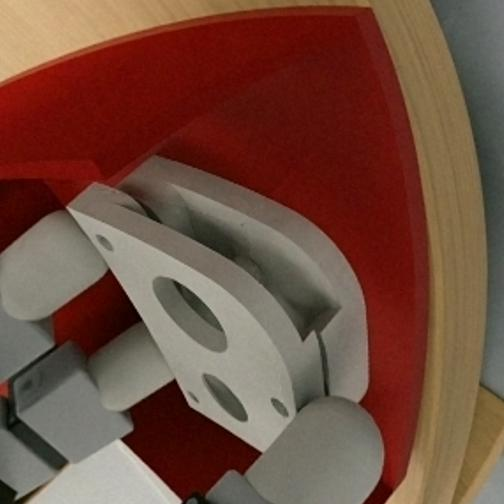

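Emit:
{"fn": "execute_actions", "kwargs": {"actions": [[[0,0,0,0,0,0,0.754,0,0.576,0.696,0.754,0,0.576,0.696,0.754,0,0.576,0.696,0.714,0.678,0.226,0.168,0.4,-0.6,0,0.0098,0.0021,0,0,0,0.06,0,-0.2405,0.696,0.025,0,-0.2405,0.696,0.95,0,-0.883,-0.681,-0.572,0.678,0.0,0.168,0.1,-0.92]],[[0,0,0,0,0,0,0.754,0,0.576,0.696,0.754,0,0.576,0.696,0.754,0,0.576,0.696,0.714,0.678,0.226,0.168,0.4,-0.6,0,0,0,0,0,0,0.06,0,-0.2405,0.696,0.025,0,-0.2405,0.696,0.95,0,-0.883,-0.681,-0.572,0.678,0.0,0.168,0.1,-0.92]]], "cameras": ["cam_right_wrist"]}}

Emit:
{"fn": "zoom_image", "kwargs": {"camera": "cam_right_wrist", "region": [330, 100, 530, 300]}}

Scene clock: 3574.13 s.
left_arm: end_effector_position=(+0.4497, +0.5840, +0.3024) hand_goal=(+0.754, +0.000, +0.576, +0.696, +0.754, +0.000, +0.576, +0.696, +0.754, +0.000, +0.576, +0.696, +0.714, +0.678, +0.226, +0.168) hand_measured=(+0.754, +0.002, +0.576, +0.696, +0.754, +0.002, +0.576, +0.696, +0.754, +0.002, +0.576, +0.696, +0.714, +0.678, +0.226, +0.168) hand_current_ma=(-3, +6, +2, +0, -3, +6, +2, +0, -3, +6, +2, +0, +0, -2, -4, -1) hand_state=(goal, goal, goal, goal, goal, goal, goal, goal, goal, goal, goal, goal, goal, goal, goal, goal) hand_current_limit=0.40 hand_speed=-0.60 end_effector_quat_wxyz=(+0.595, -0.150, +0.790, +0.008) | right_arm: end_effector_position=(+0.3957, +0.0093, +0.2403) hand_goal=(+0.060, +0.000, -0.240, +0.696, +0.026, +0.000, -0.240, +0.696, +0.950, +0.000, -0.882, -0.680, -0.572, +0.678, +0.000, +0.168) hand_measured=(+0.120, +0.002, -0.218, +0.706, +0.068, -0.006, -0.226, +0.702, +0.940, -0.002, -0.880, -0.676, -0.558, +0.680, +0.052, +0.186) hand_current_ma=(+246, +5, +70, +33, +165, -12, +45, +18, -28, -3, +7, +8, +43, +5, +260, +84) hand_state=(blocked, goal, blocked, goal, blocked, goal, goal, goal, goal, goal, goal, goal, goal, goal, blocked, goal) hand_current_limit=0.10 hand_speed=-0.92 end_effector_quat_wxyz=(+0.300, -0.370, +0.682, -0.555)
Joint positions: left_arm=[0.402 1.17 0.79 0.078 0.203 -1.682] | right_arm=[0.847 1.435 1.192 -0.83 1.336 -2.081]
Joint torques (N m): left_arm=[-0.62 -9.17 10.21 2.02 0.2 0.27] | right_arm=[-1.44 -9.17 8.53 1.31 0.69 0]
Heat: left arm: hottest elbow 55 °C; right arm: hottest elbow 57 °C.
Hand target: left_arm +0.4488, +0.5858, +0.3054; +0.594, -0.144, +0.791, +0.012 | right_arm +0.3994, +0.0077, +0.2295; +0.310, -0.392, +0.666, -0.554
Off the commanded pose: left_arm 0.004 m, 1 deg | right_arm 0.011 m, 3 deg.
joint sent to its limit (right arm) — joint 6 (wrist roll), lower limit. The joint targets are off in orientation, not in position.
Step readings (end_effector_position of left_arm | right_arm):
0: (+0.4497, +0.5840, +0.3024) | (+0.3947, +0.0085, +0.2417)
1: (+0.4497, +0.5840, +0.3024) | (+0.3947, +0.0085, +0.2417)
2: (+0.4497, +0.5840, +0.3024) | (+0.3947, +0.0086, +0.2415)
4: (+0.4497, +0.5840, +0.3024) | (+0.3950, +0.0088, +0.2407)
8: (+0.4497, +0.5840, +0.3024) | (+0.3955, +0.0091, +0.2403)
15: (+0.4497, +0.5840, +0.3024) | (+0.3957, +0.0093, +0.2403)
16: (+0.4497, +0.5840, +0.3024) | (+0.3957, +0.0093, +0.2403)
17: (+0.4497, +0.5840, +0.3024) | (+0.3957, +0.0093, +0.2403)
19: (+0.4497, +0.5840, +0.3024) | (+0.3957, +0.0093, +0.2403)
23: (+0.4497, +0.5840, +0.3024) | (+0.3957, +0.0093, +0.2403)
30: (+0.4497, +0.5840, +0.3024) | (+0.3957, +0.0093, +0.2403)
camera_calibration:
cam_right_wrist: T_world_to_cam=[[0.283661, 0.718622, -0.634917, 0.0596355], [-0.24589, 0.694485, 0.676187, -0.113272], [0.926863, -0.0356882, 0.3737, -0.328814], [0, 0, 0, 1]] pos_world=[0.259997, 0.0240753, 0.237335]
Images, in order (width x height): cam_right_wrist 616x616.

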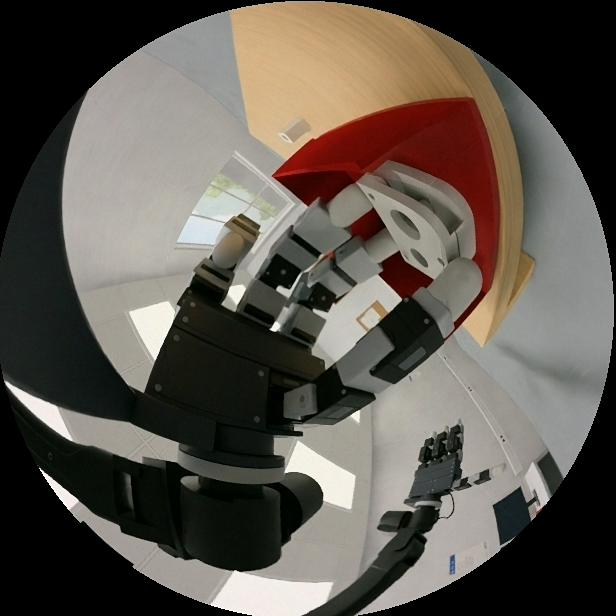

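Scaled by 2.520 from the camera's 616x616 image, which has a finer 880x880 frame.

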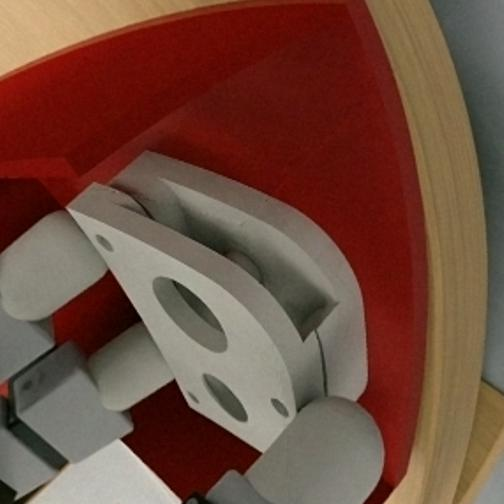

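Emit:
{"fn": "execute_actions", "kwargs": {"actions": [[[0,0,0,0,0,0,0.754,0,0.576,0.696,0.754,0,0.576,0.696,0.754,0,0.576,0.696,0.714,0.678,0.226,0.168,0.4,-0.6,-0.0108,-0.0595,-0.0005,0,0,0,0.06,0,-0.2405,0.696,0.025,0,-0.2405,0.696,0.95,0,-0.883,-0.681,-0.572,0.678,0.0,0.168,0.1,-0.92]],[[0,0,0,0,0,0,0.754,0,0.576,0.696,0.754,0,0.576,0.696,0.754,0,0.576,0.696,0.714,0.678,0.226,0.168,0.4,-0.6,0,0,0,0,0,0,0.06,0,-0.2405,0.696,0.025,0,-0.2405,0.696,0.95,0,-0.883,-0.681,-0.572,0.678,0.0,0.168,0.1,-0.92]]], "cameras": ["cam_right_wrist"]}}

Emit:
{"fn": "zoom_image", "kwargs": {"camera": "cam_right_wrist", "region": [330, 100, 530, 300]}}

Scene clock: 3602.77 s.
left_arm: end_effector_position=(+0.4497, +0.5840, +0.3024) hand_goal=(+0.754, +0.000, +0.576, +0.696, +0.754, +0.000, +0.576, +0.696, +0.754, +0.000, +0.576, +0.696, +0.714, +0.678, +0.226, +0.168) hand_measured=(+0.754, +0.002, +0.576, +0.696, +0.754, +0.002, +0.576, +0.696, +0.754, +0.002, +0.576, +0.696, +0.714, +0.678, +0.226, +0.168) hand_current_ma=(-3, +6, +2, +0, -3, +6, +2, +0, -3, +6, +2, +0, +0, -2, -4, -1) hand_state=(goal, goal, goal, goal, goal, goal, goal, goal, goal, goal, goal, goal, goal, goal, goal, goal) hand_current_limit=0.40 hand_speed=-0.60 end_effector_quat_wxyz=(+0.595, -0.150, +0.790, +0.008) | right_arm: end_effector_position=(+0.3967, +0.0017, +0.2477) hand_goal=(+0.060, +0.000, -0.240, +0.696, +0.026, +0.000, -0.240, +0.696, +0.950, +0.000, -0.882, -0.680, -0.572, +0.678, +0.000, +0.168) hand_measured=(+0.120, +0.002, -0.218, +0.706, +0.068, -0.006, -0.226, +0.702, +0.940, -0.002, -0.880, -0.676, -0.558, +0.680, +0.052, +0.186) hand_current_ma=(+246, +5, +70, +33, +165, -12, +45, +18, -28, -3, +7, +8, +43, +5, +260, +84) hand_state=(blocked, goal, blocked, goal, blocked, goal, goal, goal, goal, goal, goal, goal, goal, goal, blocked, goal) hand_current_limit=0.10 hand_speed=-0.92 end_effector_quat_wxyz=(+0.282, -0.378, +0.679, -0.562)
Joint positions: left_arm=[0.402 1.17 0.79 0.078 0.203 -1.682] | right_arm=[0.836 1.44 1.225 -0.9 1.336 -2.081]
Joint torques (N m): left_arm=[-0.85 -9.35 10.11 1.83 0.15 0.28] | right_arm=[-1.03 -9.64 13.45 0.36 0.7 -0.01]
Heat: left arm: hottest elbow 55 °C; right arm: hottest elbow 55 °C.
Hand target: left_arm +0.4488, +0.5858, +0.3054; +0.594, -0.144, +0.791, +0.012 | right_arm +0.4086, +0.0106, +0.2643; +0.310, -0.392, +0.666, -0.554
Off the commanded pose: left_arm 0.004 m, 1 deg | right_arm 0.022 m, 4 deg.
joint sent to its limit (right arm) — joint 6 (wrist roll), lower limit. The joint targets are off in orientation, not in position.
Step readings (end_effector_position of left_arm | right_arm):
0: (+0.4497, +0.5840, +0.3024) | (+0.3957, +0.0093, +0.2403)
1: (+0.4497, +0.5840, +0.3024) | (+0.3957, +0.0093, +0.2403)
2: (+0.4497, +0.5840, +0.3024) | (+0.3958, +0.0086, +0.2401)
4: (+0.4497, +0.5840, +0.3024) | (+0.3951, +0.0061, +0.2407)
8: (+0.4497, +0.5840, +0.3024) | (+0.3951, +0.0021, +0.2436)
15: (+0.4497, +0.5840, +0.3024) | (+0.3968, +0.0018, +0.2486)
16: (+0.4497, +0.5840, +0.3024) | (+0.3969, +0.0018, +0.2487)
17: (+0.4497, +0.5840, +0.3024) | (+0.3968, +0.0018, +0.2487)
19: (+0.4497, +0.5840, +0.3024) | (+0.3967, +0.0017, +0.2485)
23: (+0.4497, +0.5840, +0.3024) | (+0.3967, +0.0017, +0.2481)
30: (+0.4497, +0.5840, +0.3024) | (+0.3967, +0.0017, +0.2477)
camera_calibration:
cam_right_wrist: T_world_to_cam=[[0.27449, 0.694391, -0.665189, 0.0807282], [-0.21952, 0.718743, 0.659712, -0.119104], [0.936198, -0.0350624, 0.349721, -0.330596], [0, 0, 0, 1]] pos_world=[0.261198, 0.017957, 0.24789]
Images, in order (width x height): cam_right_wrist 616x616.

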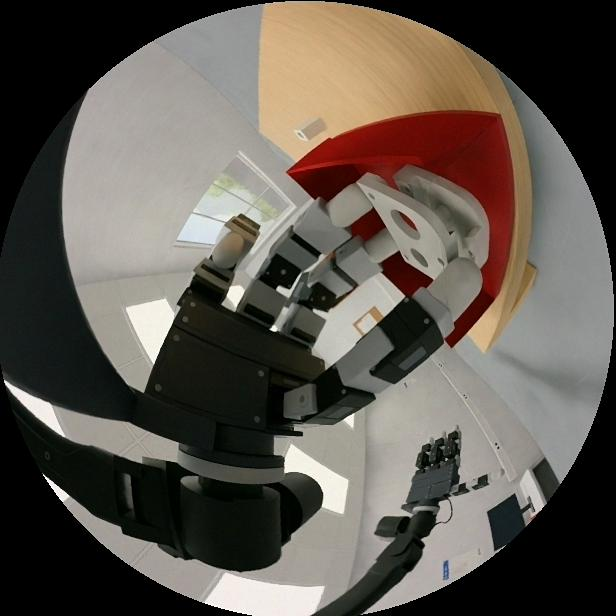

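Scaled by 2.520 from the camera's 616x616 image, which has a finer 880x880 frame.

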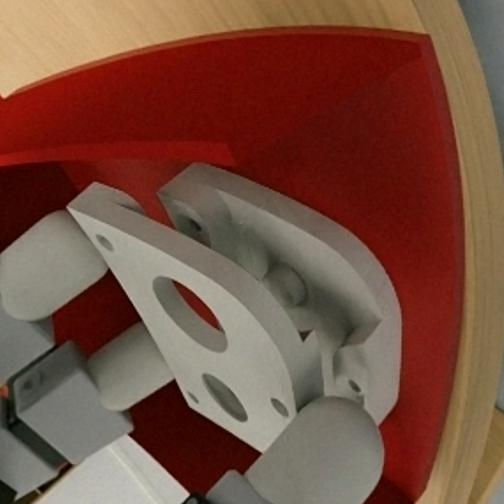

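Emit:
{"fn": "execute_actions", "kwargs": {"actions": [[[0,0,0,0,0,0,0.754,0,0.576,0.696,0.754,0,0.576,0.696,0.754,0,0.576,0.696,0.714,0.678,0.226,0.168,0.4,-0.6,0.0038,0.0308,0.0155,0,0,0,0.06,0,-0.2405,0.696,0.025,0,-0.2405,0.696,0.95,0,-0.883,-0.681,-0.572,0.678,0.0,0.168,0.1,-0.92]],[[0,0,0,0,0,0,0.754,0,0.576,0.696,0.754,0,0.576,0.696,0.754,0,0.576,0.696,0.714,0.678,0.226,0.168,0.4,-0.6,0,0,0,0,0,0,0.06,0,-0.2405,0.696,0.025,0,-0.2405,0.696,0.95,0,-0.883,-0.681,-0.572,0.678,0.0,0.168,0.1,-0.92]]], "cameras": ["cam_right_wrist"]}}

Emit:
{"fn": "zoom_image", "kwargs": {"camera": "cam_right_wrist", "region": [330, 100, 530, 300]}}

Scene clock: 3620.37 s.
left_arm: end_effector_position=(+0.4497, +0.5840, +0.3024) hand_goal=(+0.754, +0.000, +0.576, +0.696, +0.754, +0.000, +0.576, +0.696, +0.754, +0.000, +0.576, +0.696, +0.714, +0.678, +0.226, +0.168) hand_measured=(+0.754, +0.002, +0.576, +0.696, +0.754, +0.002, +0.576, +0.696, +0.754, +0.002, +0.576, +0.696, +0.714, +0.678, +0.226, +0.168) hand_current_ma=(-3, +6, +2, +0, -3, +6, +2, +0, -3, +6, +2, +0, +0, -2, -4, -1) hand_state=(goal, goal, goal, goal, goal, goal, goal, goal, goal, goal, goal, goal, goal, goal, goal, goal) hand_current_limit=0.40 hand_speed=-0.60 end_effector_quat_wxyz=(+0.595, -0.150, +0.790, +0.008) | right_arm: end_effector_position=(+0.4044, +0.0018, +0.2421) hand_goal=(+0.060, +0.000, -0.240, +0.696, +0.026, +0.000, -0.240, +0.696, +0.950, +0.000, -0.882, -0.680, -0.572, +0.678, +0.000, +0.168) hand_measured=(+0.120, +0.002, -0.218, +0.706, +0.068, -0.006, -0.226, +0.702, +0.940, -0.002, -0.880, -0.676, -0.558, +0.680, +0.052, +0.186) hand_current_ma=(+246, +5, +70, +33, +165, -12, +45, +18, -28, -3, +7, +8, +43, +5, +260, +84) hand_state=(blocked, goal, blocked, goal, blocked, goal, goal, goal, goal, goal, goal, goal, goal, goal, blocked, goal) hand_current_limit=0.10 hand_speed=-0.92 end_effector_quat_wxyz=(+0.283, -0.371, +0.684, -0.561)
Joint positions: left_arm=[0.402 1.17 0.79 0.078 0.203 -1.682] | right_arm=[0.823 1.455 1.225 -0.873 1.332 -2.081]
Joint torques (N m): left_arm=[-1.14 -9.35 10.43 2.1 0.15 0.3] | right_arm=[-1.32 -9.99 10.36 1.33 0.71 -0.02]
Heat: left arm: hottest elbow 55 °C; right arm: hottest elbow 56 °C.
Hand target: left_arm +0.4488, +0.5858, +0.3054; +0.594, -0.144, +0.791, +0.012 | right_arm +0.4121, +0.0055, +0.2444; +0.310, -0.392, +0.666, -0.554
Off the commanded pose: left_arm 0.004 m, 1 deg | right_arm 0.009 m, 5 deg.
joint sent to its limit (right arm) — joint 6 (wrist roll), lower limit. The joint targets are off in orientation, not in position.
Step readings (end_effector_position of left_arm | right_arm):
0: (+0.4497, +0.5840, +0.3024) | (+0.3967, +0.0017, +0.2477)
1: (+0.4497, +0.5840, +0.3024) | (+0.3967, +0.0017, +0.2477)
2: (+0.4497, +0.5840, +0.3024) | (+0.3969, +0.0014, +0.2475)
4: (+0.4497, +0.5840, +0.3024) | (+0.3986, +0.0011, +0.2468)
8: (+0.4497, +0.5840, +0.3024) | (+0.4022, +0.0018, +0.2441)
15: (+0.4497, +0.5840, +0.3024) | (+0.4043, +0.0017, +0.2421)
16: (+0.4497, +0.5840, +0.3024) | (+0.4044, +0.0017, +0.2421)
17: (+0.4497, +0.5840, +0.3024) | (+0.4044, +0.0017, +0.2421)
19: (+0.4497, +0.5840, +0.3024) | (+0.4044, +0.0018, +0.2421)
23: (+0.4497, +0.5840, +0.3024) | (+0.4044, +0.0018, +0.2421)
30: (+0.4497, +0.5840, +0.3024) | (+0.4044, +0.0018, +0.2421)
camera_calibration:
cam_right_wrist: T_world_to_cam=[[0.285638, 0.699082, -0.655512, 0.0679943], [-0.21502, 0.71332, 0.667039, -0.1174], [0.933904, -0.0495831, 0.354068, -0.335876], [0, 0, 0, 1]] pos_world=[0.269011, 0.0195561, 0.241804]
Images, in order (width x height): cam_right_wrist 616x616.

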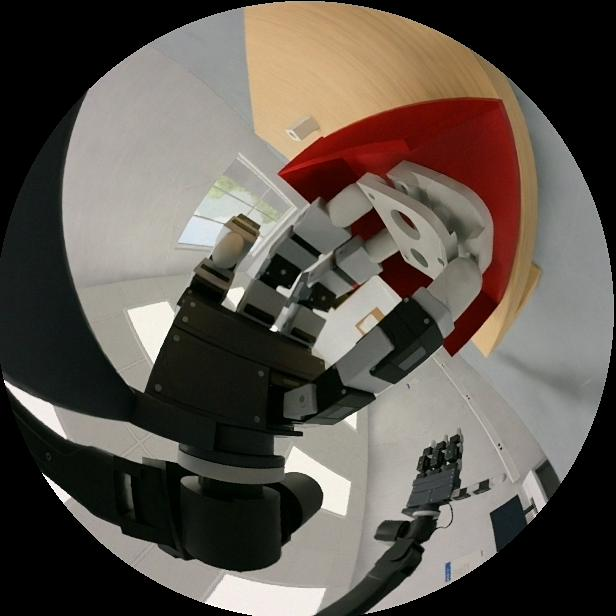

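Scaled by 2.520 from the camera's 616x616 image, which has a finer 880x880 frame.

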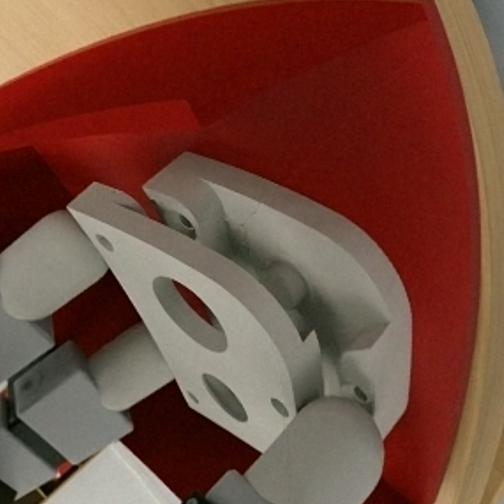

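Emit:
{"fn": "execute_actions", "kwargs": {"actions": [[[0,0,0,0,0,0,0.754,0,0.576,0.696,0.754,0,0.576,0.696,0.754,0,0.576,0.696,0.714,0.678,0.226,0.168,0.4,-0.6,-0.0163,0.0060,0.0025,0,0,0,0.06,0,-0.2405,0.696,0.025,0,-0.2405,0.696,0.95,0,-0.883,-0.681,-0.572,0.678,0.0,0.168,0.1,-0.92]],[[0,0,0,0,0,0,0.754,0,0.576,0.696,0.754,0,0.576,0.696,0.754,0,0.576,0.696,0.714,0.678,0.226,0.168,0.4,-0.6,0,0.008,0,0,0,0,0.06,0,-0.2405,0.696,0.025,0,-0.2405,0.696,0.95,0,-0.883,-0.681,-0.572,0.678,0.0,0.168,0.1,-0.92]]], "cameras": ["cam_right_wrist"]}}

Emit:
{"fn": "zoom_image", "kwargs": {"camera": "cam_right_wrist", "region": [330, 100, 530, 300]}}

Scene clock: 3630.97 s.
left_arm: end_effector_position=(+0.4497, +0.5840, +0.3024) hand_goal=(+0.754, +0.000, +0.576, +0.696, +0.754, +0.000, +0.576, +0.696, +0.754, +0.000, +0.576, +0.696, +0.714, +0.678, +0.226, +0.168) hand_measured=(+0.754, +0.002, +0.576, +0.696, +0.754, +0.002, +0.576, +0.696, +0.754, +0.002, +0.576, +0.696, +0.714, +0.678, +0.226, +0.168) hand_current_ma=(-3, +6, +2, +0, -3, +6, +2, +0, -3, +6, +2, +0, +0, -2, -4, -1) hand_state=(goal, goal, goal, goal, goal, goal, goal, goal, goal, goal, goal, goal, goal, goal, goal, goal) hand_current_limit=0.40 hand_speed=-0.60 end_effector_quat_wxyz=(+0.595, -0.150, +0.790, +0.008) | right_arm: end_effector_position=(+0.4076, +0.0052, +0.2387) hand_goal=(+0.060, +0.000, -0.240, +0.696, +0.026, +0.000, -0.240, +0.696, +0.950, +0.000, -0.882, -0.680, -0.572, +0.678, +0.000, +0.168) hand_measured=(+0.114, +0.002, -0.218, +0.706, +0.068, -0.008, -0.218, +0.706, +0.940, -0.002, -0.880, -0.676, -0.572, +0.680, +0.052, +0.190) hand_current_ma=(+221, +5, +70, +33, +165, -19, +72, +32, -28, -3, +7, +8, +0, +5, +260, +99) hand_state=(blocked, goal, blocked, goal, blocked, goal, blocked, goal, goal, goal, goal, goal, goal, goal, blocked, blocked) hand_current_limit=0.10 hand_speed=-0.92 end_effector_quat_wxyz=(+0.284, -0.370, +0.684, -0.561)
Joint positions: left_arm=[0.402 1.17 0.79 0.078 0.203 -1.682] | right_arm=[0.823 1.466 1.226 -0.854 1.333 -2.087]
Joint torques (N m): left_arm=[-0.32 -9.41 10.3 2.09 0.17 0.3] | right_arm=[-1.03 -8.94 10.82 1.46 0.66 0.07]
Heat: left arm: hottest elbow 55 °C; right arm: hottest elbow 56 °C.
Hand target: left_arm +0.4488, +0.5858, +0.3054; +0.594, -0.144, +0.791, +0.012 | right_arm +0.4168, +0.0139, +0.2359; +0.310, -0.392, +0.666, -0.554
Off the commanded pose: left_arm 0.004 m, 1 deg | right_arm 0.013 m, 4 deg.
joint sent to its limit (right arm) — joint 6 (wrist roll), lower limit. The joint targets are off in orientation, not in position.
Step readings (end_effector_position of left_arm | right_arm):
0: (+0.4497, +0.5840, +0.3024) | (+0.4044, +0.0018, +0.2421)
1: (+0.4497, +0.5840, +0.3024) | (+0.4044, +0.0018, +0.2421)
2: (+0.4497, +0.5840, +0.3024) | (+0.4045, +0.0020, +0.2418)
4: (+0.4497, +0.5840, +0.3024) | (+0.4053, +0.0028, +0.2405)
8: (+0.4497, +0.5840, +0.3024) | (+0.4068, +0.0043, +0.2384)
15: (+0.4497, +0.5840, +0.3024) | (+0.4067, +0.0043, +0.2384)
16: (+0.4497, +0.5840, +0.3024) | (+0.4068, +0.0043, +0.2384)
17: (+0.4497, +0.5840, +0.3024) | (+0.4069, +0.0045, +0.2385)
19: (+0.4497, +0.5840, +0.3024) | (+0.4072, +0.0048, +0.2386)
23: (+0.4497, +0.5840, +0.3024) | (+0.4075, +0.0051, +0.2386)
30: (+0.4497, +0.5840, +0.3024) | (+0.4076, +0.0052, +0.2387)
camera_calibration:
cam_right_wrist: T_world_to_cam=[[0.287448, 0.700296, -0.653421, 0.0612], [-0.217883, 0.712136, 0.667374, -0.11574], [0.932684, -0.0494665, 0.357285, -0.337758], [0, 0, 0, 1]] pos_world=[0.272212, 0.0228571, 0.237907]
Images, in order (width x height): cam_right_wrist 616x616.

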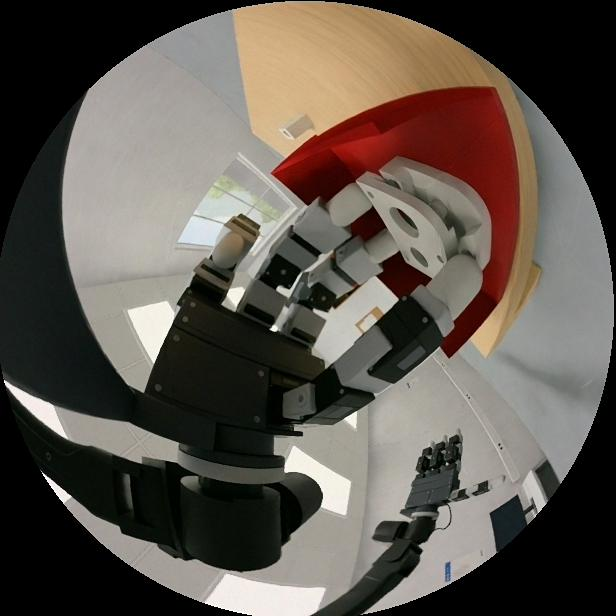

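Scaled by 2.520 from the camera's 616x616 image, which has a finer 880x880 frame.

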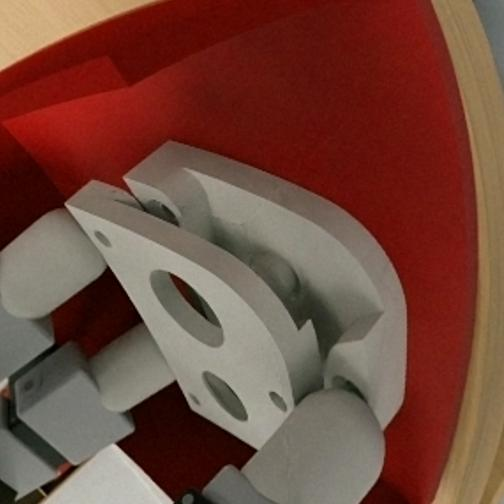

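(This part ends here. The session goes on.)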